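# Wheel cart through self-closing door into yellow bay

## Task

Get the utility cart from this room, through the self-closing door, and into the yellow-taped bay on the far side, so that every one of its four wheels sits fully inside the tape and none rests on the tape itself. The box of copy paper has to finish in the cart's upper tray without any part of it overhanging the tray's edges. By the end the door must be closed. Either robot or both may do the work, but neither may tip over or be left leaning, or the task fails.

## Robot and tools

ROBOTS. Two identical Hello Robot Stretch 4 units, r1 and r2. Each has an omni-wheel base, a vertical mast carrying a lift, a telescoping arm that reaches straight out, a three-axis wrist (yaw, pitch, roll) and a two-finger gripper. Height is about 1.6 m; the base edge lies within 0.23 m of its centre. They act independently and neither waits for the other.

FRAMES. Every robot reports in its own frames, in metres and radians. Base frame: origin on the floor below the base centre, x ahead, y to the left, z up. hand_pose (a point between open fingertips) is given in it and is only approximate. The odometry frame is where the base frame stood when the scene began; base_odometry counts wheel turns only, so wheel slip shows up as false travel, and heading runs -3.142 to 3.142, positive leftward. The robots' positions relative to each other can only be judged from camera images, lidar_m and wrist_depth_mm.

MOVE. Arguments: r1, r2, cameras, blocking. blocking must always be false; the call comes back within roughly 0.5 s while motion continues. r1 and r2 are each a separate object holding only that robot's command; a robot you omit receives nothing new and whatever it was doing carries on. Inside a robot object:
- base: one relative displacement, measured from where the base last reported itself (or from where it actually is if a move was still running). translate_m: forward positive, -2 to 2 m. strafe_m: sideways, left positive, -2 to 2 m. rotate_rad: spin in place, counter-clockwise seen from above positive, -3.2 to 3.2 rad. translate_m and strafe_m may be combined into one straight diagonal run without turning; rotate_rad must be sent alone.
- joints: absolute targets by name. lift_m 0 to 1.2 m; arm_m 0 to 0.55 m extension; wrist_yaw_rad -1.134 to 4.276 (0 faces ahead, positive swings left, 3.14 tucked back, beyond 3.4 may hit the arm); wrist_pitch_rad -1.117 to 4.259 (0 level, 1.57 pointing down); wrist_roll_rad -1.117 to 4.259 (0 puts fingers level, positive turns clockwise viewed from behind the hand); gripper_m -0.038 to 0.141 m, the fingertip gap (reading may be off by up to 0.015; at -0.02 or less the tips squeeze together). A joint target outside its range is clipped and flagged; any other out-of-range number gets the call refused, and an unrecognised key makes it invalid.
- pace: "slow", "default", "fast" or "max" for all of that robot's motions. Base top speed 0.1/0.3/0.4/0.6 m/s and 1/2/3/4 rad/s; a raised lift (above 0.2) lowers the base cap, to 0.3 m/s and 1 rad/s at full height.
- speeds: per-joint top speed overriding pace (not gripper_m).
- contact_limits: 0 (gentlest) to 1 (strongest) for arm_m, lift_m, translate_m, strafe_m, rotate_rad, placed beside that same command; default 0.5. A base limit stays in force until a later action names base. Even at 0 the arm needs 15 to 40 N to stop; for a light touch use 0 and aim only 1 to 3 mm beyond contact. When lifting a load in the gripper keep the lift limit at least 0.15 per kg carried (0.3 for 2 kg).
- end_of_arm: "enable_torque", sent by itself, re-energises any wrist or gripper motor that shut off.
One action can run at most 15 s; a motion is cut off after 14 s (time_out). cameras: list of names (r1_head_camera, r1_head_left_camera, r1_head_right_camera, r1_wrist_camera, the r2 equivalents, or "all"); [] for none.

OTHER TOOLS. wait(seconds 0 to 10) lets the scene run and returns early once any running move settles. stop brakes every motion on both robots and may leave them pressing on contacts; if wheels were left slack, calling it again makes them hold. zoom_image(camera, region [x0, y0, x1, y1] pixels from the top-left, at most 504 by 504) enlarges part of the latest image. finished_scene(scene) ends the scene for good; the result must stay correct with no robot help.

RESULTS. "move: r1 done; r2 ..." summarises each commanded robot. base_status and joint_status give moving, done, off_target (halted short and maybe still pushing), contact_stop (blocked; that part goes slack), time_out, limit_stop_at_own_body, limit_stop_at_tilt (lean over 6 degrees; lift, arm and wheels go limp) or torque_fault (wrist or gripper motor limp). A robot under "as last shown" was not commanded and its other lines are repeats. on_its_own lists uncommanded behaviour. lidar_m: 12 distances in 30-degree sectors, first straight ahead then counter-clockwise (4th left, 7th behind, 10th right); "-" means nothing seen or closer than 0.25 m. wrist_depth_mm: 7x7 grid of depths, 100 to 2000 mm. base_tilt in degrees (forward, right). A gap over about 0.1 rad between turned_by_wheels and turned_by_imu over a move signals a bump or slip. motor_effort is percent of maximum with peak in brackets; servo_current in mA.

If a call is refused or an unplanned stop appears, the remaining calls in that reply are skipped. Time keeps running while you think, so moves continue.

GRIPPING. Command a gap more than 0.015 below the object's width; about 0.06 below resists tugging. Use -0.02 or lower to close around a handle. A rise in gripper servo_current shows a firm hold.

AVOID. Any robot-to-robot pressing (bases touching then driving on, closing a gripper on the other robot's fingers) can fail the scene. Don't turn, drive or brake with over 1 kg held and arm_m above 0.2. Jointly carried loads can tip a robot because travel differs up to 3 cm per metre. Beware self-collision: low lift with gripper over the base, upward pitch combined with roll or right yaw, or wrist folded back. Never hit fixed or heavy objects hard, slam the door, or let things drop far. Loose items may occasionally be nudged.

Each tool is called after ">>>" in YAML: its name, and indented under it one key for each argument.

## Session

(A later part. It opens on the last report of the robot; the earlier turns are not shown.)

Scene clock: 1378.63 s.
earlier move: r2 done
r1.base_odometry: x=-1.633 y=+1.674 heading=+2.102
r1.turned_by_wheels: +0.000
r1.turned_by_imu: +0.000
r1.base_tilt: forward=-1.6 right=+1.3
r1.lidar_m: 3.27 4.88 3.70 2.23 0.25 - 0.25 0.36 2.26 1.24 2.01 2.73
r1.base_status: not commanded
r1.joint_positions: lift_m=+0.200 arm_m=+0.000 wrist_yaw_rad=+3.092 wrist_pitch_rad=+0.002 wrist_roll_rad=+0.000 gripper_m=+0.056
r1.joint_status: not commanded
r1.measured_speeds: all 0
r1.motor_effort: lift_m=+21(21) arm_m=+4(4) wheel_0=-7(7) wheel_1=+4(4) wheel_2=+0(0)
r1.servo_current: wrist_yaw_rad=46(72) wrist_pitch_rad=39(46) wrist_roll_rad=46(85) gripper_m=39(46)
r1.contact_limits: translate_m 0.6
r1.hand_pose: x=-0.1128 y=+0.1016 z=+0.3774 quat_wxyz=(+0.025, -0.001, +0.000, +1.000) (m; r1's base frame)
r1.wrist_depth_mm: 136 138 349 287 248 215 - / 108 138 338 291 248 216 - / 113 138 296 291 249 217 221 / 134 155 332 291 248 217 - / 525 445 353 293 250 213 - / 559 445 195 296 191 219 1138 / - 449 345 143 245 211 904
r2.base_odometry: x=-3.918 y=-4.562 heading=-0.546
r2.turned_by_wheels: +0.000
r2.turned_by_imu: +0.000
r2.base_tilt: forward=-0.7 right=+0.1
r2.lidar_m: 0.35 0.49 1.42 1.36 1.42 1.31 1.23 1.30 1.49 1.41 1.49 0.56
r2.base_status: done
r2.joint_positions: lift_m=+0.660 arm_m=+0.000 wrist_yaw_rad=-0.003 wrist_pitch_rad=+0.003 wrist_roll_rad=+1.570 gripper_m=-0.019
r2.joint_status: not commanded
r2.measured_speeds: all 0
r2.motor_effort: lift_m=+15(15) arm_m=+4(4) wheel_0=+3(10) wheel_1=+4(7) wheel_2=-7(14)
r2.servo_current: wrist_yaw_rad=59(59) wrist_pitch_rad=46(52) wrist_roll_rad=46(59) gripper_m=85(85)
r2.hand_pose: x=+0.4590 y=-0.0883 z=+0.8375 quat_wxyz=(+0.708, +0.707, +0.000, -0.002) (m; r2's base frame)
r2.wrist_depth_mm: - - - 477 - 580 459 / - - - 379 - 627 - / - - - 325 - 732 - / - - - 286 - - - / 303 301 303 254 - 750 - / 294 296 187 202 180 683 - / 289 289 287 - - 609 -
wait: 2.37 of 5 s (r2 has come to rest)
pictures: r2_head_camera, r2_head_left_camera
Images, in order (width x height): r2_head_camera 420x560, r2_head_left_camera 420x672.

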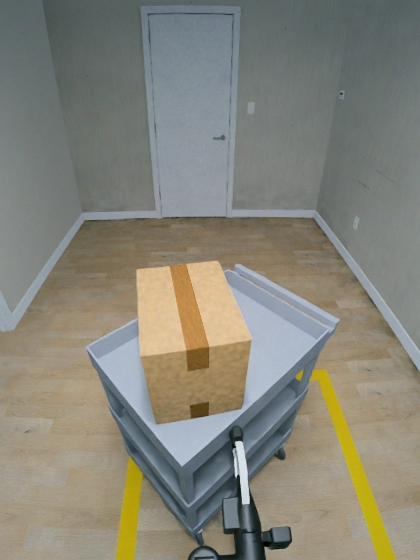

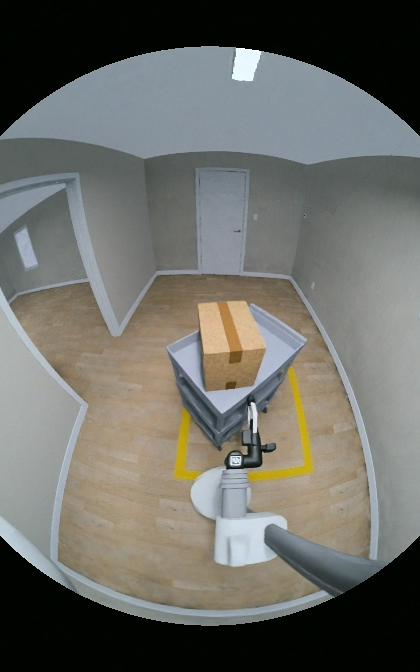

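>>> move:
  blocking: false
  r2: {"base":{"translate_m":-0.6}}

>>> wait:
  seconds: 5
  cameras: ["r2_head_camera"]

>>> zoom_image:
  camera: "r2_head_camera"
  region: [60, 200, 420, 520]

>>> move:
  blocking: false
  r2: {"base":{"rotate_rad":1.57},"joints":{"wrist_yaw_rad":1.57,"lift_m":0.691,"gripper_m":0.12}}

>>> wait:
  seconds: 4

>>> move:
  blocking: false
  r2: {"base":{"translate_m":-1.08}}

>>> wait:
  seconds: 7

>>> move:
  blocking: false
  r2: {"base":{"strafe_m":-1.4}}

>>> wait:
  seconds: 8
  cameras: ["r2_head_camera","r2_head_left_camera","r2_head_right_camera"]

Scene clock: 1400.20 s.
move: r2 moving
r1: as last shown
r1.lidar_m: 3.25 4.88 3.70 2.26 0.25 - 0.25 0.33 2.26 1.25 2.00 2.75
r1.servo_current: wrist_yaw_rad=72(72) wrist_pitch_rad=46(52) wrist_roll_rad=46(59) gripper_m=39(46)
r1.contact_limits: translate_m 0.6
r1.wrist_depth_mm: 136 138 349 287 247 216 - / 108 138 338 289 249 216 - / 112 139 296 291 249 216 221 / 134 155 330 293 251 216 - / 525 445 351 291 250 213 - / 554 449 196 294 190 218 1138 / - 449 345 143 246 211 917
r2.base_odometry: x=-3.945 y=-4.546 heading=-0.547
r2.turned_by_wheels: +0.000
r2.turned_by_imu: +0.000
r2.base_tilt: forward=-0.6 right=+0.1
r2.lidar_m: 0.39 0.54 1.41 1.37 1.43 1.27 1.22 1.27 1.50 1.41 1.49 0.55
r2.base_status: translate_m moving
r2.joint_positions: lift_m=+0.660 arm_m=+0.000 wrist_yaw_rad=-0.003 wrist_pitch_rad=+0.003 wrist_roll_rad=+1.570 gripper_m=-0.019
r2.joint_status: not commanded
r2.measured_speeds: translate_m=-0.122 strafe_m=+0.000 rotate_rad=+0.000 lift_m=+0.000 arm_m=+0.000 wrist_yaw_rad=+0.000 wrist_pitch_rad=+0.000 wrist_roll_rad=+0.000
r2.motor_effort: lift_m=+15(15) arm_m=+4(4) wheel_0=-12(12) wheel_1=-7(9) wheel_2=+14(14)
r2.servo_current: wrist_yaw_rad=52(52) wrist_pitch_rad=39(46) wrist_roll_rad=39(59) gripper_m=78(85)
r2.hand_pose: x=+0.4590 y=-0.0882 z=+0.8375 quat_wxyz=(+0.708, +0.707, +0.000, -0.002) (m; r2's base frame)
r2.wrist_depth_mm: - - - 508 549 549 492 / - - - 407 - 668 421 / - - - 349 - 778 - / - - - 309 - - - / 329 327 325 274 - 768 - / 320 320 185 200 178 699 - / 314 312 314 - - - -
pictures: none

Scene clock: 1403.20 s.
earlier move: r2 done
r1.base_odometry: x=-1.633 y=+1.674 heading=+2.102
r1.turned_by_wheels: +0.000
r1.turned_by_imu: +0.000
r1.base_tilt: forward=-1.6 right=+1.3
r1.lidar_m: 3.28 4.87 3.70 2.26 0.25 - 0.25 0.35 2.26 1.25 2.00 2.71
r1.base_status: not commanded
r1.joint_positions: lift_m=+0.200 arm_m=+0.000 wrist_yaw_rad=+3.092 wrist_pitch_rad=+0.002 wrist_roll_rad=+0.000 gripper_m=+0.056
r1.joint_status: not commanded
r1.measured_speeds: all 0
r1.motor_effort: lift_m=+21(21) arm_m=+4(4) wheel_0=-7(8) wheel_1=+4(5) wheel_2=+0(0)
r1.servo_current: wrist_yaw_rad=52(72) wrist_pitch_rad=46(52) wrist_roll_rad=39(72) gripper_m=46(46)
r1.contact_limits: translate_m 0.6
r1.hand_pose: x=-0.1128 y=+0.1016 z=+0.3774 quat_wxyz=(+0.025, -0.001, +0.000, +1.000) (m; r1's base frame)
r1.wrist_depth_mm: 136 138 347 287 247 216 - / 108 138 338 290 248 216 - / 112 138 293 291 249 217 221 / 134 155 332 291 251 217 - / 525 442 349 293 250 214 - / 559 449 195 293 191 218 1138 / - 449 345 143 246 211 917
r2.base_odometry: x=-4.431 y=-4.250 heading=-0.547
r2.turned_by_wheels: +0.000
r2.turned_by_imu: +0.000
r2.base_tilt: forward=-0.7 right=+0.1
r2.lidar_m: 0.94 2.61 1.42 1.38 0.96 0.68 0.66 0.67 0.95 1.40 1.49 1.36
r2.base_status: done
r2.joint_positions: lift_m=+0.660 arm_m=+0.000 wrist_yaw_rad=-0.003 wrist_pitch_rad=+0.003 wrist_roll_rad=+1.570 gripper_m=-0.019
r2.joint_status: not commanded
r2.measured_speeds: all 0
r2.motor_effort: lift_m=+15(15) arm_m=+4(4) wheel_0=-3(12) wheel_1=-4(9) wheel_2=+2(14)
r2.servo_current: wrist_yaw_rad=46(59) wrist_pitch_rad=39(46) wrist_roll_rad=46(65) gripper_m=78(85)
r2.hand_pose: x=+0.4590 y=-0.0882 z=+0.8375 quat_wxyz=(+0.708, +0.707, +0.000, -0.002) (m; r2's base frame)
r2.wrist_depth_mm: - - - - - 1756 1138 / - - - - - 1661 1098 / - - - - - 1808 1042 / - - - - - - - / - - 878 878 - 1205 - / - - 186 201 179 1138 917 / - - - - - 1366 1160
wait: 3.00 of 5 s (r2 has come to rest)
pictures: r2_head_camera
Images, in order (width x height): r2_head_camera 420x560.

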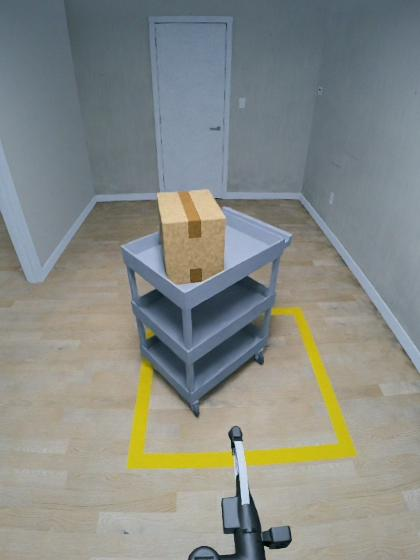

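Scaled by 1.400 from the camera's 420x560 image, which has a finer 1200x1600 frame.

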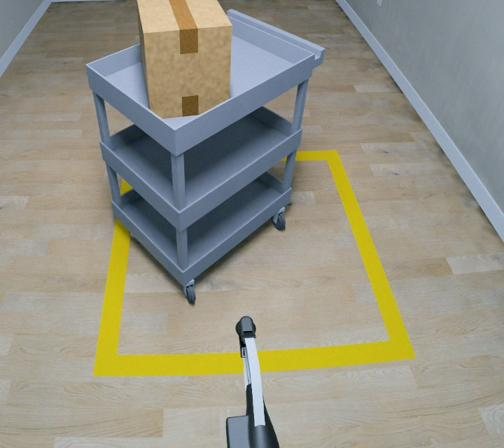

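Scene clock: 1403.70 s.
move: r2 moving
r1: as last shown
r1.lidar_m: 3.27 4.88 3.71 2.26 0.25 - 0.25 0.37 2.27 1.26 2.01 2.73
r1.motor_effort: lift_m=+21(21) arm_m=+4(4) wheel_0=-7(7) wheel_1=+4(4) wheel_2=+0(0)
r1.servo_current: wrist_yaw_rad=39(59) wrist_pitch_rad=39(46) wrist_roll_rad=39(52) gripper_m=39(46)
r1.contact_limits: translate_m 0.6
r1.wrist_depth_mm: 136 138 347 290 247 216 - / 108 138 338 290 248 216 - / 112 139 293 290 248 217 222 / 134 155 330 293 250 217 - / 525 442 351 293 250 213 - / 554 449 195 293 191 217 1160 / - 452 345 143 246 211 917
r2.base_odometry: x=-4.431 y=-4.250 heading=-0.295
r2.turned_by_wheels: +0.252
r2.turned_by_imu: +0.244
r2.base_tilt: forward=-0.7 right=+0.1
r2.lidar_m: 0.95 1.63 1.36 1.34 0.80 0.63 0.66 0.76 1.34 1.41 1.66 1.00
r2.base_status: rotate_rad moving
r2.joint_positions: lift_m=+0.688 arm_m=+0.000 wrist_yaw_rad=+0.561 wrist_pitch_rad=+0.003 wrist_roll_rad=+1.570 gripper_m=+0.005
r2.joint_status: lift_m moving; wrist_yaw_rad moving; gripper_m moving
r2.measured_speeds: translate_m=+0.001 strafe_m=+0.001 rotate_rad=+0.970 lift_m=+0.047 arm_m=+0.000 wrist_yaw_rad=+1.735 wrist_pitch_rad=+0.000 wrist_roll_rad=+0.000
r2.motor_effort: lift_m=+22(24) arm_m=+4(4) wheel_0=-7(12) wheel_1=-9(10) wheel_2=-10(11)
r2.servo_current: wrist_yaw_rad=104(189) wrist_pitch_rad=39(46) wrist_roll_rad=46(59) gripper_m=91(98)
r2.hand_pose: x=+0.4616 y=+0.0794 z=+0.8650 quat_wxyz=(+0.680, +0.679, +0.197, +0.195) (m; r2's base frame)
r2.wrist_depth_mm: - - - - - 1576 1118 / - - - - - 1708 1205 / - - - - - 1756 1205 / - - - - - 1708 1182 / 1708 - - - - 1708 1205 / - - 185 191 173 - 1205 / - - - - - - 1205
pictures: none

Scene clock: 1405.37 s.
earlier move: r2 done
r1.base_odometry: x=-1.633 y=+1.674 heading=+2.102
r1.turned_by_wheels: +0.000
r1.turned_by_imu: +0.000
r1.base_tilt: forward=-1.6 right=+1.3
r1.lidar_m: 3.25 4.87 3.68 2.24 0.25 - 0.25 0.37 2.26 1.25 2.00 2.74
r1.base_status: not commanded
r1.joint_positions: lift_m=+0.200 arm_m=+0.000 wrist_yaw_rad=+3.092 wrist_pitch_rad=+0.002 wrist_roll_rad=+0.000 gripper_m=+0.056
r1.joint_status: not commanded
r1.measured_speeds: all 0
r1.motor_effort: lift_m=+21(21) arm_m=+4(4) wheel_0=-7(7) wheel_1=+4(4) wheel_2=+0(0)
r1.servo_current: wrist_yaw_rad=46(72) wrist_pitch_rad=39(52) wrist_roll_rad=52(59) gripper_m=39(46)
r1.contact_limits: translate_m 0.6
r1.hand_pose: x=-0.1128 y=+0.1016 z=+0.3774 quat_wxyz=(+0.025, -0.001, +0.000, +1.000) (m; r1's base frame)
r1.wrist_depth_mm: 136 138 349 289 247 216 - / 108 138 338 290 247 216 - / 112 138 294 291 250 217 220 / 134 155 330 294 249 216 - / 525 445 351 293 249 215 - / 559 452 195 293 190 217 1118 / - 449 345 143 247 211 917
r2.base_odometry: x=-4.431 y=-4.250 heading=+1.022
r2.turned_by_wheels: +1.317
r2.turned_by_imu: +1.283
r2.base_tilt: forward=-0.6 right=+0.1
r2.lidar_m: 1.37 0.95 0.68 0.65 0.69 0.93 1.42 1.47 1.37 0.95 1.34 1.45
r2.base_status: done
r2.joint_positions: lift_m=+0.691 arm_m=+0.000 wrist_yaw_rad=+1.567 wrist_pitch_rad=+0.003 wrist_roll_rad=+1.570 gripper_m=+0.120
r2.joint_status: all done
r2.measured_speeds: all 0
r2.motor_effort: lift_m=+21(24) arm_m=+4(4) wheel_0=-4(12) wheel_1=-3(11) wheel_2=-6(13)
r2.servo_current: wrist_yaw_rad=52(189) wrist_pitch_rad=46(46) wrist_roll_rad=46(59) gripper_m=59(117)
r2.hand_pose: x=+0.2593 y=+0.2881 z=+0.8680 quat_wxyz=(+0.502, +0.500, +0.500, +0.499) (m; r2's base frame)
r2.wrist_depth_mm: - - - - - - - / - - - - - - - / - - - - - - - / - - - - - - - / - - - - - - - / - 186 190 - 186 - - / - - - - - - -
wait: 1.67 of 4 s (r2 has come to rest)
pictures: none

Scene clock: 1405.87 s.
move: r2 moving
r1: as last shown
r1.lidar_m: 3.26 4.87 3.72 2.24 0.25 - 0.25 0.36 2.26 1.24 2.00 2.74
r1.servo_current: wrist_yaw_rad=39(59) wrist_pitch_rad=52(52) wrist_roll_rad=46(59) gripper_m=46(46)
r1.contact_limits: translate_m 0.6
r1.wrist_depth_mm: 136 138 349 287 248 215 - / 108 138 338 291 249 216 - / 112 139 293 291 249 217 221 / 134 155 330 290 250 218 - / 525 445 353 293 251 213 - / 559 442 196 294 190 219 1138 / - 449 343 143 246 210 917
r2.base_odometry: x=-4.447 y=-4.277 heading=+1.022
r2.turned_by_wheels: +0.000
r2.turned_by_imu: +0.000
r2.base_tilt: forward=-0.7 right=+0.1
r2.lidar_m: 1.41 0.97 0.68 0.63 0.68 0.95 1.37 1.45 1.38 0.96 1.30 1.48
r2.base_status: translate_m moving
r2.joint_positions: lift_m=+0.691 arm_m=+0.000 wrist_yaw_rad=+1.567 wrist_pitch_rad=+0.003 wrist_roll_rad=+1.570 gripper_m=+0.120
r2.joint_status: not commanded
r2.measured_speeds: translate_m=-0.121 strafe_m=-0.001 rotate_rad=-0.003 lift_m=+0.000 arm_m=+0.000 wrist_yaw_rad=+0.000 wrist_pitch_rad=+0.000 wrist_roll_rad=+0.000
r2.motor_effort: lift_m=+21(21) arm_m=+4(4) wheel_0=-8(10) wheel_1=-6(9) wheel_2=+11(12)
r2.servo_current: wrist_yaw_rad=39(52) wrist_pitch_rad=46(46) wrist_roll_rad=52(52) gripper_m=52(59)
r2.hand_pose: x=+0.2593 y=+0.2881 z=+0.8680 quat_wxyz=(+0.502, +0.500, +0.500, +0.499) (m; r2's base frame)
r2.wrist_depth_mm: - - - - - - - / - - - - - - - / - - - - - - - / - - - - - - - / - - - - - - - / - 186 190 - 186 - - / - - - - - - -
pictures: none

Scene clock: 1410.47 s.
earlier move: r2 done
r1.base_odometry: x=-1.633 y=+1.674 heading=+2.102
r1.turned_by_wheels: +0.000
r1.turned_by_imu: +0.000
r1.base_tilt: forward=-1.6 right=+1.3
r1.lidar_m: 3.25 4.87 3.66 2.25 0.25 - 0.25 0.36 2.28 1.27 1.98 2.74
r1.base_status: not commanded
r1.joint_positions: lift_m=+0.200 arm_m=+0.000 wrist_yaw_rad=+3.092 wrist_pitch_rad=+0.002 wrist_roll_rad=+0.000 gripper_m=+0.056
r1.joint_status: not commanded
r1.measured_speeds: all 0
r1.motor_effort: lift_m=+21(21) arm_m=+4(4) wheel_0=-7(7) wheel_1=+4(5) wheel_2=+0(0)
r1.servo_current: wrist_yaw_rad=65(72) wrist_pitch_rad=33(52) wrist_roll_rad=52(72) gripper_m=39(52)
r1.contact_limits: translate_m 0.6
r1.hand_pose: x=-0.1128 y=+0.1016 z=+0.3774 quat_wxyz=(+0.025, -0.001, +0.000, +1.000) (m; r1's base frame)
r1.wrist_depth_mm: 136 138 347 289 247 216 - / 108 138 338 290 248 216 - / 112 138 294 290 248 218 221 / 134 154 332 290 249 218 - / 525 445 355 293 251 213 - / 554 445 196 293 191 218 1138 / - 449 345 143 247 210 917
r2.base_odometry: x=-4.994 y=-5.172 heading=+1.022
r2.turned_by_wheels: +0.000
r2.turned_by_imu: +0.000
r2.base_tilt: forward=-0.7 right=+0.1
r2.lidar_m: 2.45 0.94 0.67 0.64 0.52 0.36 0.33 0.37 0.51 1.39 1.45 1.47
r2.base_status: done
r2.joint_positions: lift_m=+0.691 arm_m=+0.000 wrist_yaw_rad=+1.567 wrist_pitch_rad=+0.003 wrist_roll_rad=+1.570 gripper_m=+0.120
r2.joint_status: not commanded
r2.measured_speeds: all 0
r2.motor_effort: lift_m=+21(21) arm_m=+4(4) wheel_0=-3(10) wheel_1=-4(10) wheel_2=+3(13)
r2.servo_current: wrist_yaw_rad=46(59) wrist_pitch_rad=46(46) wrist_roll_rad=46(65) gripper_m=52(65)
r2.hand_pose: x=+0.2593 y=+0.2881 z=+0.8680 quat_wxyz=(+0.502, +0.500, +0.500, +0.499) (m; r2's base frame)
r2.wrist_depth_mm: - - - - - - - / - - - - - - - / - - - - - - - / - - - - - - - / - - - - - - - / - 186 191 - 186 - - / - - - - - - -
wait: 4.60 of 7 s (r2 has come to rest)
pictures: none

Scene clock: 1410.97 s.
move: r2 moving
r1: as last shown
r1.base_tilt: forward=-1.5 right=+1.2
r1.lidar_m: 3.29 4.86 3.68 2.26 0.25 - 0.25 0.36 2.27 1.26 1.98 2.74
r1.motor_effort: lift_m=+21(21) arm_m=+4(4) wheel_0=-6(7) wheel_1=+4(5) wheel_2=+0(0)
r1.servo_current: wrist_yaw_rad=52(65) wrist_pitch_rad=39(46) wrist_roll_rad=52(59) gripper_m=39(46)
r1.contact_limits: translate_m 0.6
r1.wrist_depth_mm: 136 138 349 289 248 216 - / 108 138 340 289 248 216 - / 112 139 294 289 249 218 222 / 134 155 330 293 250 218 - / 525 442 353 293 250 214 - / 554 449 195 294 191 217 1118 / - 449 343 143 245 210 917
r2.base_odometry: x=-4.963 y=-5.190 heading=+1.022
r2.turned_by_wheels: +0.000
r2.turned_by_imu: +0.000
r2.base_tilt: forward=-0.7 right=+0.0
r2.lidar_m: 2.44 1.00 0.72 0.66 0.52 0.37 0.33 0.35 0.52 1.36 1.43 1.43
r2.base_status: strafe_m moving
r2.joint_positions: lift_m=+0.691 arm_m=+0.000 wrist_yaw_rad=+1.567 wrist_pitch_rad=+0.003 wrist_roll_rad=+1.570 gripper_m=+0.120
r2.joint_status: not commanded
r2.measured_speeds: translate_m=+0.000 strafe_m=-0.141 rotate_rad=+0.001 lift_m=+0.000 arm_m=+0.000 wrist_yaw_rad=+0.000 wrist_pitch_rad=+0.000 wrist_roll_rad=+0.000
r2.motor_effort: lift_m=+21(21) arm_m=+4(4) wheel_0=+12(12) wheel_1=-9(12) wheel_2=-1(2)
r2.servo_current: wrist_yaw_rad=52(52) wrist_pitch_rad=46(52) wrist_roll_rad=46(52) gripper_m=52(59)
r2.hand_pose: x=+0.2593 y=+0.2881 z=+0.8680 quat_wxyz=(+0.502, +0.500, +0.500, +0.499) (m; r2's base frame)
r2.wrist_depth_mm: - - - - - - - / - - - - - - - / - - - - - - - / - - - - - - - / - - - - - - - / - 186 190 - 186 - - / - - - - - - -
pictures: none

Scene clock: 1416.47 s.
earlier move: r2 done
r1.base_odometry: x=-1.633 y=+1.674 heading=+2.102
r1.turned_by_wheels: +0.000
r1.turned_by_imu: +0.000
r1.base_tilt: forward=-1.6 right=+1.3
r1.lidar_m: 3.29 4.88 3.69 2.25 0.25 - 0.25 0.36 2.25 1.25 2.01 2.75
r1.base_status: not commanded
r1.joint_positions: lift_m=+0.200 arm_m=+0.000 wrist_yaw_rad=+3.092 wrist_pitch_rad=+0.002 wrist_roll_rad=+0.000 gripper_m=+0.056
r1.joint_status: not commanded
r1.measured_speeds: all 0
r1.motor_effort: lift_m=+21(21) arm_m=+4(4) wheel_0=-6(7) wheel_1=+4(5) wheel_2=+0(0)
r1.servo_current: wrist_yaw_rad=59(72) wrist_pitch_rad=33(52) wrist_roll_rad=59(78) gripper_m=46(46)
r1.contact_limits: translate_m 0.6
r1.hand_pose: x=-0.1128 y=+0.1016 z=+0.3774 quat_wxyz=(+0.025, -0.001, +0.000, +1.000) (m; r1's base frame)
r1.wrist_depth_mm: 136 138 347 289 248 215 - / 108 138 338 290 249 216 - / 112 138 293 290 250 218 221 / 134 154 332 290 249 218 - / 521 442 351 293 250 214 - / 554 449 195 294 191 219 1138 / - 452 345 143 247 210 917
r2.base_odometry: x=-3.800 y=-5.902 heading=+1.022
r2.turned_by_wheels: +0.000
r2.turned_by_imu: -0.001
r2.base_tilt: forward=-0.7 right=+0.0
r2.lidar_m: 0.63 0.95 2.11 1.42 0.51 0.35 0.32 0.34 0.47 1.31 2.79 0.86
r2.base_status: done
r2.joint_positions: lift_m=+0.691 arm_m=+0.000 wrist_yaw_rad=+1.567 wrist_pitch_rad=+0.003 wrist_roll_rad=+1.570 gripper_m=+0.120
r2.joint_status: not commanded
r2.measured_speeds: all 0
r2.motor_effort: lift_m=+21(21) arm_m=+4(4) wheel_0=+2(13) wheel_1=-3(12) wheel_2=+0(2)
r2.servo_current: wrist_yaw_rad=46(59) wrist_pitch_rad=46(52) wrist_roll_rad=52(59) gripper_m=52(59)
r2.hand_pose: x=+0.2593 y=+0.2881 z=+0.8680 quat_wxyz=(+0.502, +0.500, +0.500, +0.499) (m; r2's base frame)
r2.wrist_depth_mm: - - - - - 1661 1182 / - - - - - 1708 1205 / - - - - - 1756 1205 / - - - - - 1808 1205 / - - - - - 1661 1229 / - - 193 161 186 1499 1229 / - - - - - - 1205
wait: 5.50 of 8 s (r2 has come to rest)
pictures: r2_head_camera, r2_head_left_camera, r2_head_right_camera
Images, in order (width x height): r2_head_camera 420x560, r2_head_left_camera 420x672, r2_head_right_camera 420x672.

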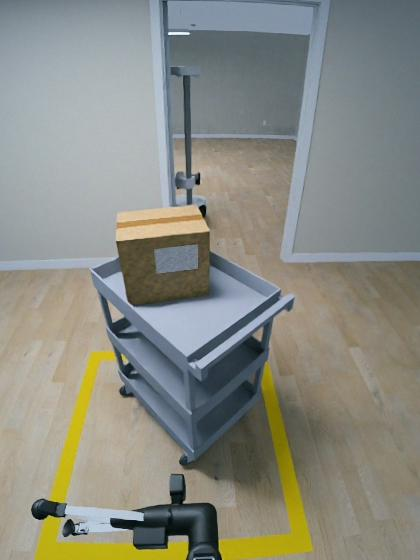

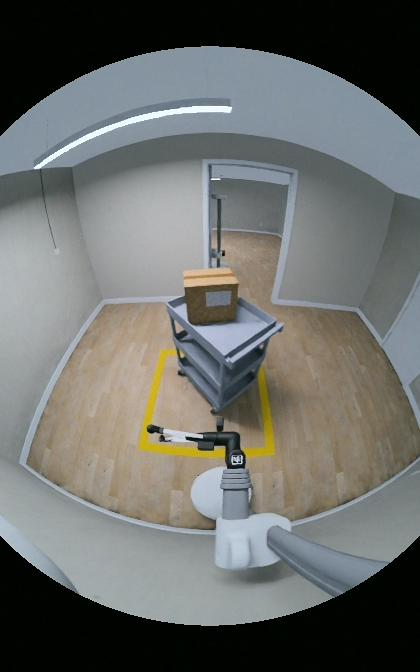

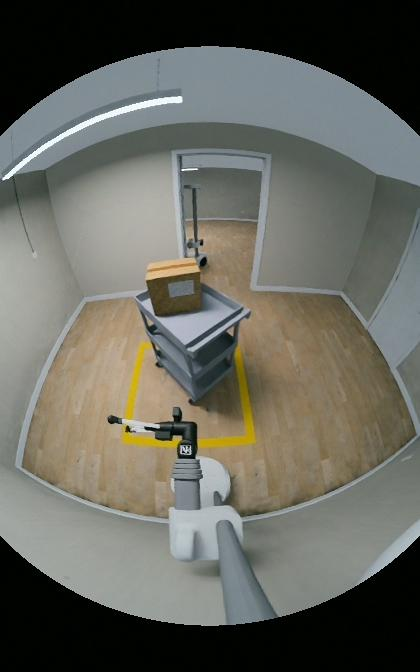

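>>> move:
  blocking: false
  r2: {"joints":{"wrist_yaw_rad":0.0}}
  cameras: ["r2_head_camera","r2_head_left_camera"]

>>> wait:
  seconds: 1.5
  cameras: ["r2_head_camera","r2_head_left_camera","r2_head_right_camera","r2_wrist_camera"]

Scene clock: 1440.63 s.
move: r2 moving
r1: as last shown
r1.lidar_m: 3.27 4.88 3.72 2.26 0.25 - 0.25 0.35 2.31 1.27 2.02 2.74
r1.motor_effort: lift_m=+21(21) arm_m=+4(4) wheel_0=-6(7) wheel_1=+4(4) wheel_2=+0(0)
r1.servo_current: wrist_yaw_rad=59(72) wrist_pitch_rad=46(46) wrist_roll_rad=39(59) gripper_m=39(46)
r1.contact_limits: translate_m 0.6
r1.wrist_depth_mm: 136 138 347 289 248 215 - / 108 138 340 290 248 216 - / 112 138 293 290 250 216 221 / 134 155 332 291 250 216 - / 530 445 353 294 249 214 - / 554 449 195 294 191 218 1138 / - 452 345 143 245 210 931
r2.base_odometry: x=-3.800 y=-5.902 heading=+1.022
r2.turned_by_wheels: +0.000
r2.turned_by_imu: +0.000
r2.base_tilt: forward=-0.6 right=+0.0
r2.lidar_m: 0.63 0.95 2.10 1.43 0.50 0.36 0.32 0.35 0.50 1.33 2.76 0.86
r2.base_status: not commanded
r2.joint_positions: lift_m=+0.691 arm_m=+0.000 wrist_yaw_rad=+1.007 wrist_pitch_rad=+0.003 wrist_roll_rad=+1.570 gripper_m=+0.120
r2.joint_status: wrist_yaw_rad moving
r2.measured_speeds: translate_m=+0.000 strafe_m=+0.000 rotate_rad=+0.000 lift_m=+0.000 arm_m=+0.000 wrist_yaw_rad=-1.741 wrist_pitch_rad=+0.000 wrist_roll_rad=+0.000
r2.motor_effort: lift_m=+21(21) arm_m=+4(4) wheel_0=+2(2) wheel_1=-3(3) wheel_2=+0(0)
r2.servo_current: wrist_yaw_rad=98(137) wrist_pitch_rad=46(46) wrist_roll_rad=46(52) gripper_m=52(59)
r2.hand_pose: x=+0.3990 y=+0.1969 z=+0.8680 quat_wxyz=(+0.620, +0.618, +0.342, +0.340) (m; r2's base frame)
r2.wrist_depth_mm: - - - - - 1708 1160 / - - - - - 1756 1182 / - - - - - 1708 1229 / - - - - - 1756 1229 / - - - - - 1661 1229 / - - 195 - 195 1499 1205 / - - - - - 1618 1205
pictures: r2_head_camera, r2_head_left_camera
Images, in order (width x height): r2_head_camera 420x560, r2_head_left_camera 420x672.

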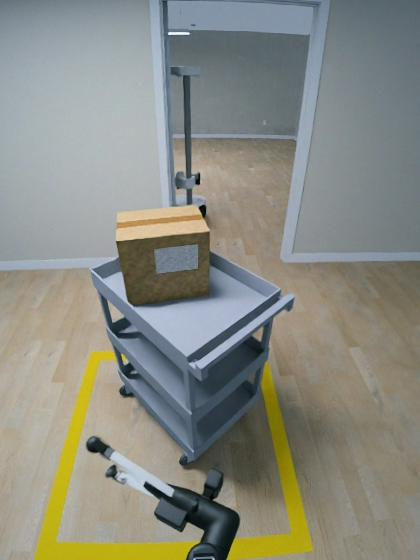

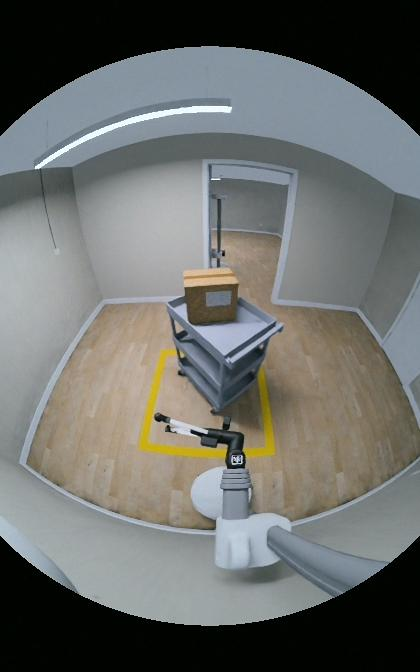

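Scene clock: 1441.67 s.
earlier move: r2 done
r1.base_odometry: x=-1.633 y=+1.674 heading=+2.102
r1.turned_by_wheels: +0.000
r1.turned_by_imu: +0.000
r1.base_tilt: forward=-1.6 right=+1.3
r1.lidar_m: 3.24 4.88 3.73 2.27 0.25 - 0.25 0.34 2.27 1.25 1.98 2.75
r1.base_status: not commanded
r1.joint_positions: lift_m=+0.200 arm_m=+0.000 wrist_yaw_rad=+3.092 wrist_pitch_rad=+0.002 wrist_roll_rad=+0.000 gripper_m=+0.056
r1.joint_status: not commanded
r1.measured_speeds: all 0
r1.motor_effort: lift_m=+21(21) arm_m=+4(4) wheel_0=-7(7) wheel_1=+4(4) wheel_2=+0(0)
r1.servo_current: wrist_yaw_rad=59(72) wrist_pitch_rad=52(52) wrist_roll_rad=39(65) gripper_m=33(46)
r1.contact_limits: translate_m 0.6
r1.hand_pose: x=-0.1128 y=+0.1016 z=+0.3774 quat_wxyz=(+0.025, -0.001, +0.000, +1.000) (m; r1's base frame)
r1.wrist_depth_mm: 136 138 347 289 248 216 - / 108 138 338 291 248 216 - / 112 138 294 293 249 216 221 / 134 155 330 291 250 219 - / 525 445 351 294 250 215 - / 559 449 196 293 191 218 1118 / - 449 343 142 246 211 917
r2.base_odometry: x=-3.800 y=-5.902 heading=+1.022
r2.turned_by_wheels: +0.000
r2.turned_by_imu: +0.000
r2.base_tilt: forward=-0.7 right=+0.1
r2.lidar_m: 0.60 0.96 2.14 1.41 0.49 0.35 0.34 0.35 0.48 1.35 2.77 0.84
r2.base_status: not commanded
r2.joint_positions: lift_m=+0.691 arm_m=+0.000 wrist_yaw_rad=+0.003 wrist_pitch_rad=+0.003 wrist_roll_rad=+1.570 gripper_m=+0.120
r2.joint_status: all done
r2.measured_speeds: all 0
r2.motor_effort: lift_m=+21(21) arm_m=+3(4) wheel_0=+2(2) wheel_1=-2(3) wheel_2=+0(0)
r2.servo_current: wrist_yaw_rad=39(163) wrist_pitch_rad=39(46) wrist_roll_rad=39(52) gripper_m=59(59)
r2.hand_pose: x=+0.4595 y=-0.0866 z=+0.8680 quat_wxyz=(+0.708, +0.707, +0.002, +0.000) (m; r2's base frame)
r2.wrist_depth_mm: - - - - - 1708 1182 / - - - - - 1708 1182 / - - - 707 - 723 1205 / - - - 609 - 615 569 / - - 788 525 1118 - 508 / - - 200 407 198 455 455 / - - 759 - - - 525
wait: 1.03 of 1.5 s (r2 has come to rest)
pictures: r2_head_camera, r2_head_left_camera, r2_head_right_camera, r2_wrist_camera
Images, in order (width x height): r2_head_camera 420x560, r2_head_left_camera 420x672, r2_head_right_camera 420x672, r2_wrist_camera 616x392.

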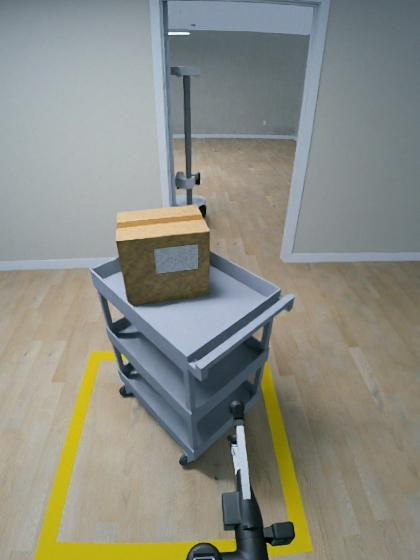

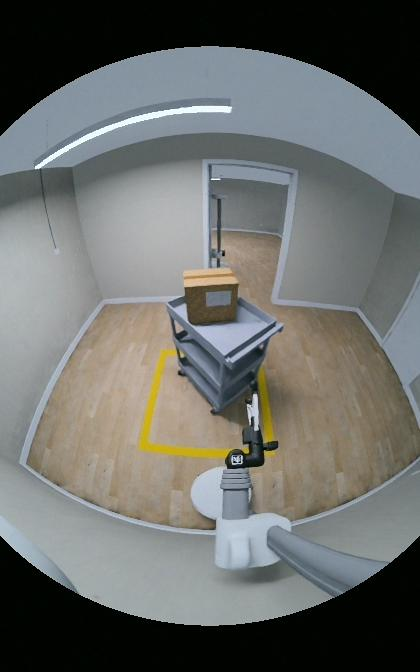

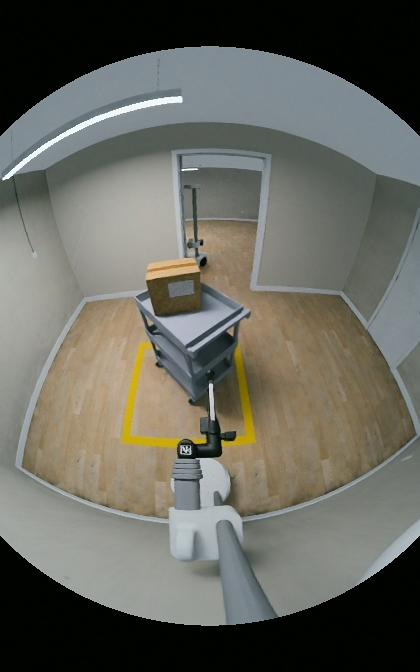

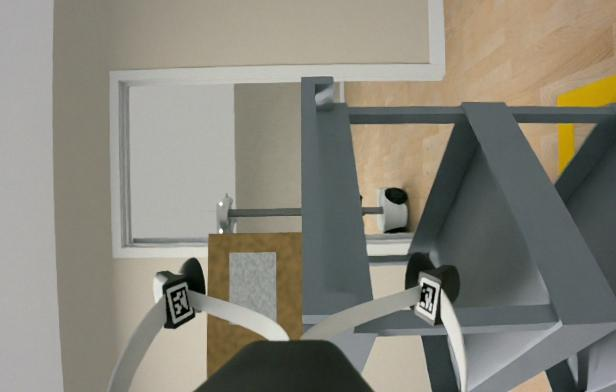

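>>> move:
  blocking: false
  r2: {"base":{"translate_m":0.13,"strafe_m":-0.035},"pace":"slow","contact_limits":{"translate_m":0.15}}

>>> wait:
  seconds: 3
  cameras: ["r2_head_camera","r2_wrist_camera"]

Scene clock: 1455.73 s.
move: r2 moving
r1: as last shown
r1.lidar_m: 3.26 4.86 3.70 2.23 0.25 - 0.25 0.36 2.28 1.26 2.03 2.74
r1.motor_effort: lift_m=+21(21) arm_m=+4(4) wheel_0=-7(7) wheel_1=+5(5) wheel_2=+0(0)
r1.servo_current: wrist_yaw_rad=39(59) wrist_pitch_rad=46(46) wrist_roll_rad=46(52) gripper_m=39(52)
r1.contact_limits: translate_m 0.6
r1.wrist_depth_mm: 136 138 349 289 248 216 - / 108 138 340 287 249 216 - / 112 138 294 290 248 217 222 / 134 155 330 291 249 217 - / 525 442 353 291 250 213 - / 559 449 195 294 190 217 1138 / - 449 342 143 246 210 917
r2.base_odometry: x=-3.791 y=-5.893 heading=+1.022
r2.turned_by_wheels: +0.000
r2.turned_by_imu: +0.001
r2.base_tilt: forward=-0.7 right=+0.0
r2.lidar_m: 0.61 0.94 2.15 1.44 0.52 0.37 0.34 0.37 0.52 1.34 2.79 0.85
r2.base_status: translate_m moving; strafe_m moving
r2.joint_positions: lift_m=+0.691 arm_m=+0.000 wrist_yaw_rad=+0.003 wrist_pitch_rad=+0.003 wrist_roll_rad=+1.570 gripper_m=+0.120
r2.joint_status: not commanded
r2.measured_speeds: translate_m=+0.049 strafe_m=-0.012 rotate_rad=+0.003 lift_m=+0.000 arm_m=+0.000 wrist_yaw_rad=+0.000 wrist_pitch_rad=+0.000 wrist_roll_rad=+0.000
r2.motor_effort: lift_m=+21(21) arm_m=+4(4) wheel_0=+6(8) wheel_1=+7(7) wheel_2=-9(10)
r2.servo_current: wrist_yaw_rad=39(59) wrist_pitch_rad=39(46) wrist_roll_rad=59(59) gripper_m=46(52)
r2.contact_limits: translate_m 0.15
r2.hand_pose: x=+0.4595 y=-0.0866 z=+0.8680 quat_wxyz=(+0.708, +0.707, +0.002, +0.000) (m; r2's base frame)
r2.wrist_depth_mm: - - - - - 1708 1182 / - - - - - 1618 1205 / - - - 691 - 691 1138 / - - - 603 - 854 580 / - - 778 525 1118 - 504 / - - 200 399 199 445 445 / - - 759 - 991 - 496
pictures: none

Scene clock: 1457.83 s.
earlier move: r2 done
r1.base_odometry: x=-1.633 y=+1.674 heading=+2.102
r1.turned_by_wheels: +0.000
r1.turned_by_imu: +0.000
r1.base_tilt: forward=-1.6 right=+1.3
r1.lidar_m: 3.25 4.87 3.70 2.25 0.25 - 0.25 0.38 2.27 1.25 2.02 2.73
r1.base_status: not commanded
r1.joint_positions: lift_m=+0.200 arm_m=+0.000 wrist_yaw_rad=+3.092 wrist_pitch_rad=+0.002 wrist_roll_rad=+0.000 gripper_m=+0.056
r1.joint_status: not commanded
r1.measured_speeds: all 0
r1.motor_effort: lift_m=+21(21) arm_m=+4(4) wheel_0=-7(7) wheel_1=+4(5) wheel_2=+0(0)
r1.servo_current: wrist_yaw_rad=39(59) wrist_pitch_rad=46(52) wrist_roll_rad=39(72) gripper_m=39(52)
r1.contact_limits: translate_m 0.6
r1.hand_pose: x=-0.1128 y=+0.1016 z=+0.3774 quat_wxyz=(+0.025, -0.001, +0.000, +1.000) (m; r1's base frame)
r1.wrist_depth_mm: 136 138 349 289 247 216 - / 108 138 340 290 247 216 - / 112 139 294 290 250 217 223 / 134 155 329 293 250 217 - / 525 442 351 294 250 214 - / 554 445 195 293 191 218 1138 / - 449 343 143 246 210 904
r2.base_odometry: x=-3.703 y=-5.810 heading=+1.022
r2.turned_by_wheels: +0.000
r2.turned_by_imu: +0.000
r2.base_tilt: forward=-0.6 right=+0.1
r2.lidar_m: 0.50 0.71 2.18 1.95 0.66 0.48 0.46 0.48 0.70 1.83 2.76 0.70
r2.base_status: done
r2.joint_positions: lift_m=+0.691 arm_m=+0.000 wrist_yaw_rad=+0.003 wrist_pitch_rad=+0.003 wrist_roll_rad=+1.570 gripper_m=+0.120
r2.joint_status: not commanded
r2.measured_speeds: all 0
r2.motor_effort: lift_m=+21(21) arm_m=+3(4) wheel_0=+4(11) wheel_1=+4(7) wheel_2=-5(10)
r2.servo_current: wrist_yaw_rad=46(59) wrist_pitch_rad=46(46) wrist_roll_rad=52(59) gripper_m=52(59)
r2.contact_limits: translate_m 0.15
r2.hand_pose: x=+0.4595 y=-0.0866 z=+0.8680 quat_wxyz=(+0.708, +0.707, +0.002, +0.000) (m; r2's base frame)
r2.wrist_depth_mm: - - - - - 1661 1182 / - - - - - 1756 1182 / - - - 585 - 699 549 / - - - 496 - 788 477 / - - - 436 449 - 430 / - - 217 334 196 - - / - - 640 - - - -
wait: 2.10 of 3 s (r2 has come to rest)
pictures: r2_head_camera, r2_wrist_camera
Images, in order (width x height): r2_head_camera 420x560, r2_wrist_camera 616x392.

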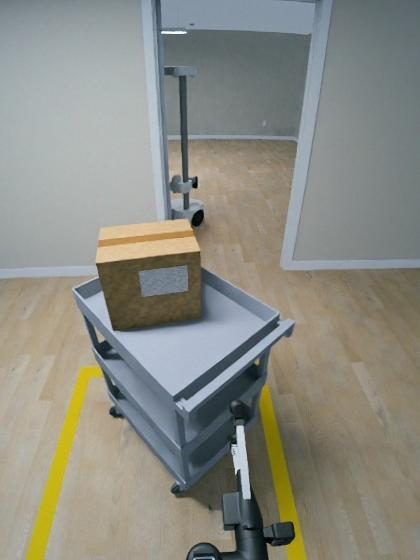

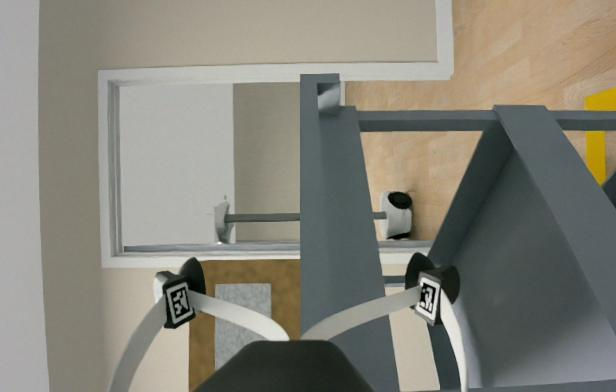

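>>> move:
  blocking: false
  r2: {"base":{"translate_m":0.12,"strafe_m":-0.03},"pace":"slow","contact_limits":{"translate_m":0.15}}

>>> wait:
  seconds: 3
  cameras: ["r2_head_camera","r2_wrist_camera"]

Scene clock: 1464.23 s.
move: r2 moving
r1: as last shown
r1.lidar_m: 3.28 4.86 3.70 2.24 0.25 - 0.25 0.37 2.28 1.24 1.96 2.73
r1.motor_effort: lift_m=+21(21) arm_m=+4(4) wheel_0=-7(7) wheel_1=+4(4) wheel_2=+0(0)
r1.servo_current: wrist_yaw_rad=65(65) wrist_pitch_rad=46(46) wrist_roll_rad=33(59) gripper_m=33(46)
r1.contact_limits: translate_m 0.6
r1.wrist_depth_mm: 136 138 347 289 248 216 - / 108 138 338 291 248 216 - / 112 139 294 291 249 217 222 / 134 155 332 291 249 217 - / 525 442 351 293 252 213 - / 554 449 195 293 190 219 1138 / - 452 345 143 246 211 891
r2.base_odometry: x=-3.693 y=-5.801 heading=+1.022
r2.turned_by_wheels: +0.000
r2.turned_by_imu: +0.001
r2.base_tilt: forward=-0.7 right=+0.1
r2.lidar_m: 0.48 0.68 2.19 1.98 0.69 0.49 0.46 0.51 0.68 1.87 2.76 0.72
r2.base_status: translate_m moving; strafe_m moving
r2.joint_positions: lift_m=+0.691 arm_m=+0.000 wrist_yaw_rad=+0.003 wrist_pitch_rad=+0.003 wrist_roll_rad=+1.570 gripper_m=+0.120
r2.joint_status: not commanded
r2.measured_speeds: translate_m=+0.049 strafe_m=-0.012 rotate_rad=+0.003 lift_m=+0.000 arm_m=+0.000 wrist_yaw_rad=+0.000 wrist_pitch_rad=+0.000 wrist_roll_rad=+0.000
r2.motor_effort: lift_m=+21(21) arm_m=+4(4) wheel_0=+9(10) wheel_1=+5(6) wheel_2=-9(11)
r2.servo_current: wrist_yaw_rad=52(59) wrist_pitch_rad=39(46) wrist_roll_rad=52(52) gripper_m=52(52)
r2.contact_limits: translate_m 0.15
r2.hand_pose: x=+0.4595 y=-0.0866 z=+0.8680 quat_wxyz=(+0.708, +0.707, +0.002, +0.000) (m; r2's base frame)
r2.wrist_depth_mm: - - - - - 1661 1160 / - - - - - 1708 1182 / - - - 569 - 683 539 / - - - 484 - 778 473 / - - - 430 436 891 - / - - 216 329 198 - - / - - 634 - - - -
pictures: none

Scene clock: 1466.23 s.
earlier move: r2 done
r1.base_odometry: x=-1.633 y=+1.674 heading=+2.102
r1.turned_by_wheels: +0.000
r1.turned_by_imu: +0.000
r1.base_tilt: forward=-1.6 right=+1.3
r1.lidar_m: 3.29 4.86 3.68 2.26 0.25 - 0.25 0.37 2.26 1.23 2.01 2.73
r1.base_status: not commanded
r1.joint_positions: lift_m=+0.200 arm_m=+0.000 wrist_yaw_rad=+3.092 wrist_pitch_rad=+0.002 wrist_roll_rad=+0.000 gripper_m=+0.056
r1.joint_status: not commanded
r1.measured_speeds: all 0
r1.motor_effort: lift_m=+21(21) arm_m=+4(4) wheel_0=-7(7) wheel_1=+4(4) wheel_2=+0(0)
r1.servo_current: wrist_yaw_rad=59(65) wrist_pitch_rad=46(52) wrist_roll_rad=52(65) gripper_m=39(46)
r1.contact_limits: translate_m 0.6
r1.hand_pose: x=-0.1128 y=+0.1016 z=+0.3774 quat_wxyz=(+0.025, -0.001, +0.000, +1.000) (m; r1's base frame)
r1.wrist_depth_mm: 136 138 347 289 248 215 - / 108 138 338 290 249 216 - / 112 138 293 290 250 217 222 / 134 156 330 293 251 217 - / 525 442 353 293 250 214 - / 554 449 196 294 191 217 1138 / - 449 343 143 246 210 904
r2.base_odometry: x=-3.615 y=-5.723 heading=+1.022
r2.turned_by_wheels: +0.000
r2.turned_by_imu: +0.000
r2.base_tilt: forward=-0.7 right=+0.0
r2.lidar_m: 0.39 0.47 2.23 2.11 0.83 0.60 0.58 0.60 0.82 2.29 2.72 0.59
r2.base_status: done
r2.joint_positions: lift_m=+0.691 arm_m=+0.000 wrist_yaw_rad=+0.003 wrist_pitch_rad=+0.003 wrist_roll_rad=+1.570 gripper_m=+0.120
r2.joint_status: not commanded
r2.measured_speeds: all 0
r2.motor_effort: lift_m=+21(21) arm_m=+4(4) wheel_0=+5(11) wheel_1=+5(7) wheel_2=-6(12)
r2.servo_current: wrist_yaw_rad=46(65) wrist_pitch_rad=39(46) wrist_roll_rad=39(59) gripper_m=52(59)
r2.contact_limits: translate_m 0.15
r2.hand_pose: x=+0.4595 y=-0.0866 z=+0.8680 quat_wxyz=(+0.708, +0.707, +0.002, +0.000) (m; r2's base frame)
r2.wrist_depth_mm: - - - - - 1618 1205 / 1983 - - 452 - 1708 1205 / 1921 - - 469 484 1756 455 / - - - 410 - 1921 - / 1921 - - 351 345 798 - / - - 200 255 200 - - / - - 539 - - 820 -
wait: 2.00 of 3 s (r2 has come to rest)
pictures: r2_head_camera, r2_wrist_camera
Images, in order (width x height): r2_head_camera 420x560, r2_wrist_camera 616x392.

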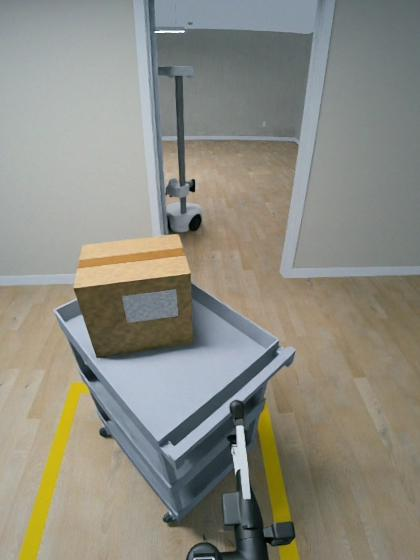

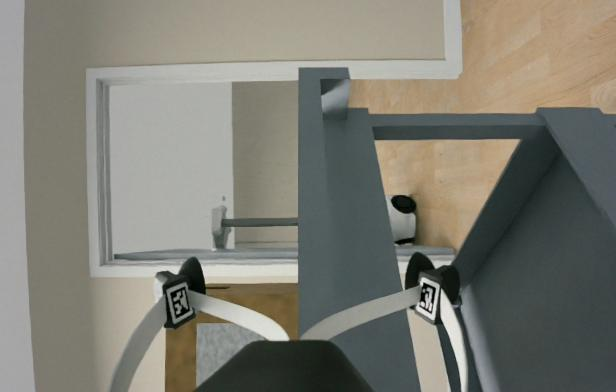

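>>> move:
  blocking: false
  r2: {"base":{"translate_m":0.08},"pace":"slow","contact_limits":{"translate_m":0.1}}

>>> wait:
  seconds: 3
  cameras: ["r2_head_camera","r2_wrist_camera"]

Scene clock: 1471.03 s.
move: r2 moving
r1: as last shown
r1.lidar_m: 3.27 4.87 3.69 2.25 0.25 - 0.25 0.36 2.26 1.26 2.04 2.74
r1.servo_current: wrist_yaw_rad=59(59) wrist_pitch_rad=39(46) wrist_roll_rad=39(65) gripper_m=39(46)
r1.contact_limits: translate_m 0.6
r1.wrist_depth_mm: 136 138 347 289 249 215 - / 108 138 342 287 248 217 - / 112 139 296 291 250 216 221 / 134 154 332 291 249 217 - / 530 449 351 294 250 213 - / 554 449 195 294 191 218 1138 / - 449 345 143 246 210 931
r2.base_odometry: x=-3.608 y=-5.712 heading=+1.023
r2.turned_by_wheels: +0.000
r2.turned_by_imu: +0.001
r2.base_tilt: forward=-0.7 right=+0.1
r2.lidar_m: 0.36 0.45 2.21 2.11 0.86 0.63 0.59 0.62 0.88 2.33 2.74 0.58
r2.base_status: translate_m moving
r2.joint_positions: lift_m=+0.691 arm_m=+0.000 wrist_yaw_rad=+0.003 wrist_pitch_rad=+0.003 wrist_roll_rad=+1.570 gripper_m=+0.120
r2.joint_status: not commanded
r2.measured_speeds: translate_m=+0.049 strafe_m=+0.000 rotate_rad=+0.001 lift_m=+0.000 arm_m=+0.000 wrist_yaw_rad=+0.000 wrist_pitch_rad=+0.000 wrist_roll_rad=+0.000
r2.motor_effort: lift_m=+21(21) arm_m=+4(4) wheel_0=+5(9) wheel_1=+5(8) wheel_2=-9(11)
r2.servo_current: wrist_yaw_rad=39(52) wrist_pitch_rad=39(52) wrist_roll_rad=46(59) gripper_m=52(59)
r2.contact_limits: translate_m 0.1
r2.hand_pose: x=+0.4595 y=-0.0866 z=+0.8680 quat_wxyz=(+0.708, +0.707, +0.002, +0.000) (m; r2's base frame)
r2.wrist_depth_mm: - - - - - 1576 1182 / 1921 - - 430 - 1756 1205 / 1983 - - 445 - 1708 459 / 1921 - - 397 - 1863 - / 1983 - - 353 336 741 - / 1863 186 201 246 198 - - / - - 530 - - 820 -
pictures: none

Scene clock: 1472.60 s.
earlier move: r2 done
r1.base_odometry: x=-1.633 y=+1.674 heading=+2.102
r1.turned_by_wheels: +0.000
r1.turned_by_imu: +0.000
r1.base_tilt: forward=-1.5 right=+1.2
r1.lidar_m: 3.29 4.88 3.71 2.24 0.25 - 0.25 0.37 2.28 1.25 1.99 2.75
r1.base_status: not commanded
r1.joint_positions: lift_m=+0.200 arm_m=+0.000 wrist_yaw_rad=+3.092 wrist_pitch_rad=+0.002 wrist_roll_rad=+0.000 gripper_m=+0.056
r1.joint_status: not commanded
r1.measured_speeds: all 0
r1.motor_effort: lift_m=+21(21) arm_m=+4(4) wheel_0=-6(7) wheel_1=+4(4) wheel_2=+0(0)
r1.servo_current: wrist_yaw_rad=52(65) wrist_pitch_rad=39(52) wrist_roll_rad=59(65) gripper_m=46(52)
r1.contact_limits: translate_m 0.6
r1.hand_pose: x=-0.1128 y=+0.1016 z=+0.3774 quat_wxyz=(+0.025, -0.001, +0.000, +1.000) (m; r1's base frame)
r1.wrist_depth_mm: 136 138 345 289 247 216 - / 108 138 340 289 248 216 - / 112 139 294 291 249 217 222 / 134 155 330 290 249 218 - / 535 445 353 293 250 213 - / 549 452 195 294 191 217 1118 / - 449 347 143 246 211 917
r2.base_odometry: x=-3.573 y=-5.655 heading=+1.023
r2.turned_by_wheels: +0.000
r2.turned_by_imu: +0.001
r2.base_tilt: forward=-0.7 right=+0.1
r2.lidar_m: 0.29 0.37 2.19 2.09 0.98 0.71 0.66 0.70 0.97 2.59 2.71 0.45
r2.base_status: done
r2.joint_positions: lift_m=+0.691 arm_m=+0.000 wrist_yaw_rad=+0.003 wrist_pitch_rad=+0.003 wrist_roll_rad=+1.570 gripper_m=+0.120
r2.joint_status: not commanded
r2.measured_speeds: all 0
r2.motor_effort: lift_m=+21(21) arm_m=+4(4) wheel_0=+4(10) wheel_1=+6(8) wheel_2=-5(11)
r2.servo_current: wrist_yaw_rad=39(59) wrist_pitch_rad=46(52) wrist_roll_rad=52(65) gripper_m=52(59)
r2.contact_limits: translate_m 0.1
r2.hand_pose: x=+0.4595 y=-0.0866 z=+0.8680 quat_wxyz=(+0.708, +0.707, +0.002, +0.000) (m; r2's base frame)
r2.wrist_depth_mm: - - - - - 1708 1182 / 1921 - - 370 404 1576 1182 / 1863 - - 368 377 1499 473 / 1863 - - 245 319 1756 521 / 1921 - - 212 277 1756 - / - 186 198 182 200 - - / - - 466 - 229 768 -
wait: 1.57 of 3 s (r2 has come to rest)
pictures: r2_head_camera, r2_wrist_camera
Images, in order (width x height): r2_head_camera 420x560, r2_wrist_camera 616x392.

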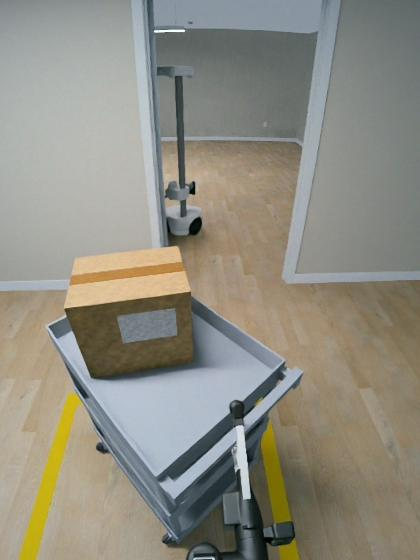

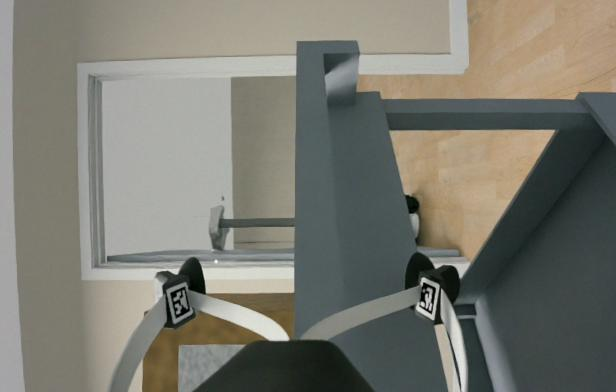

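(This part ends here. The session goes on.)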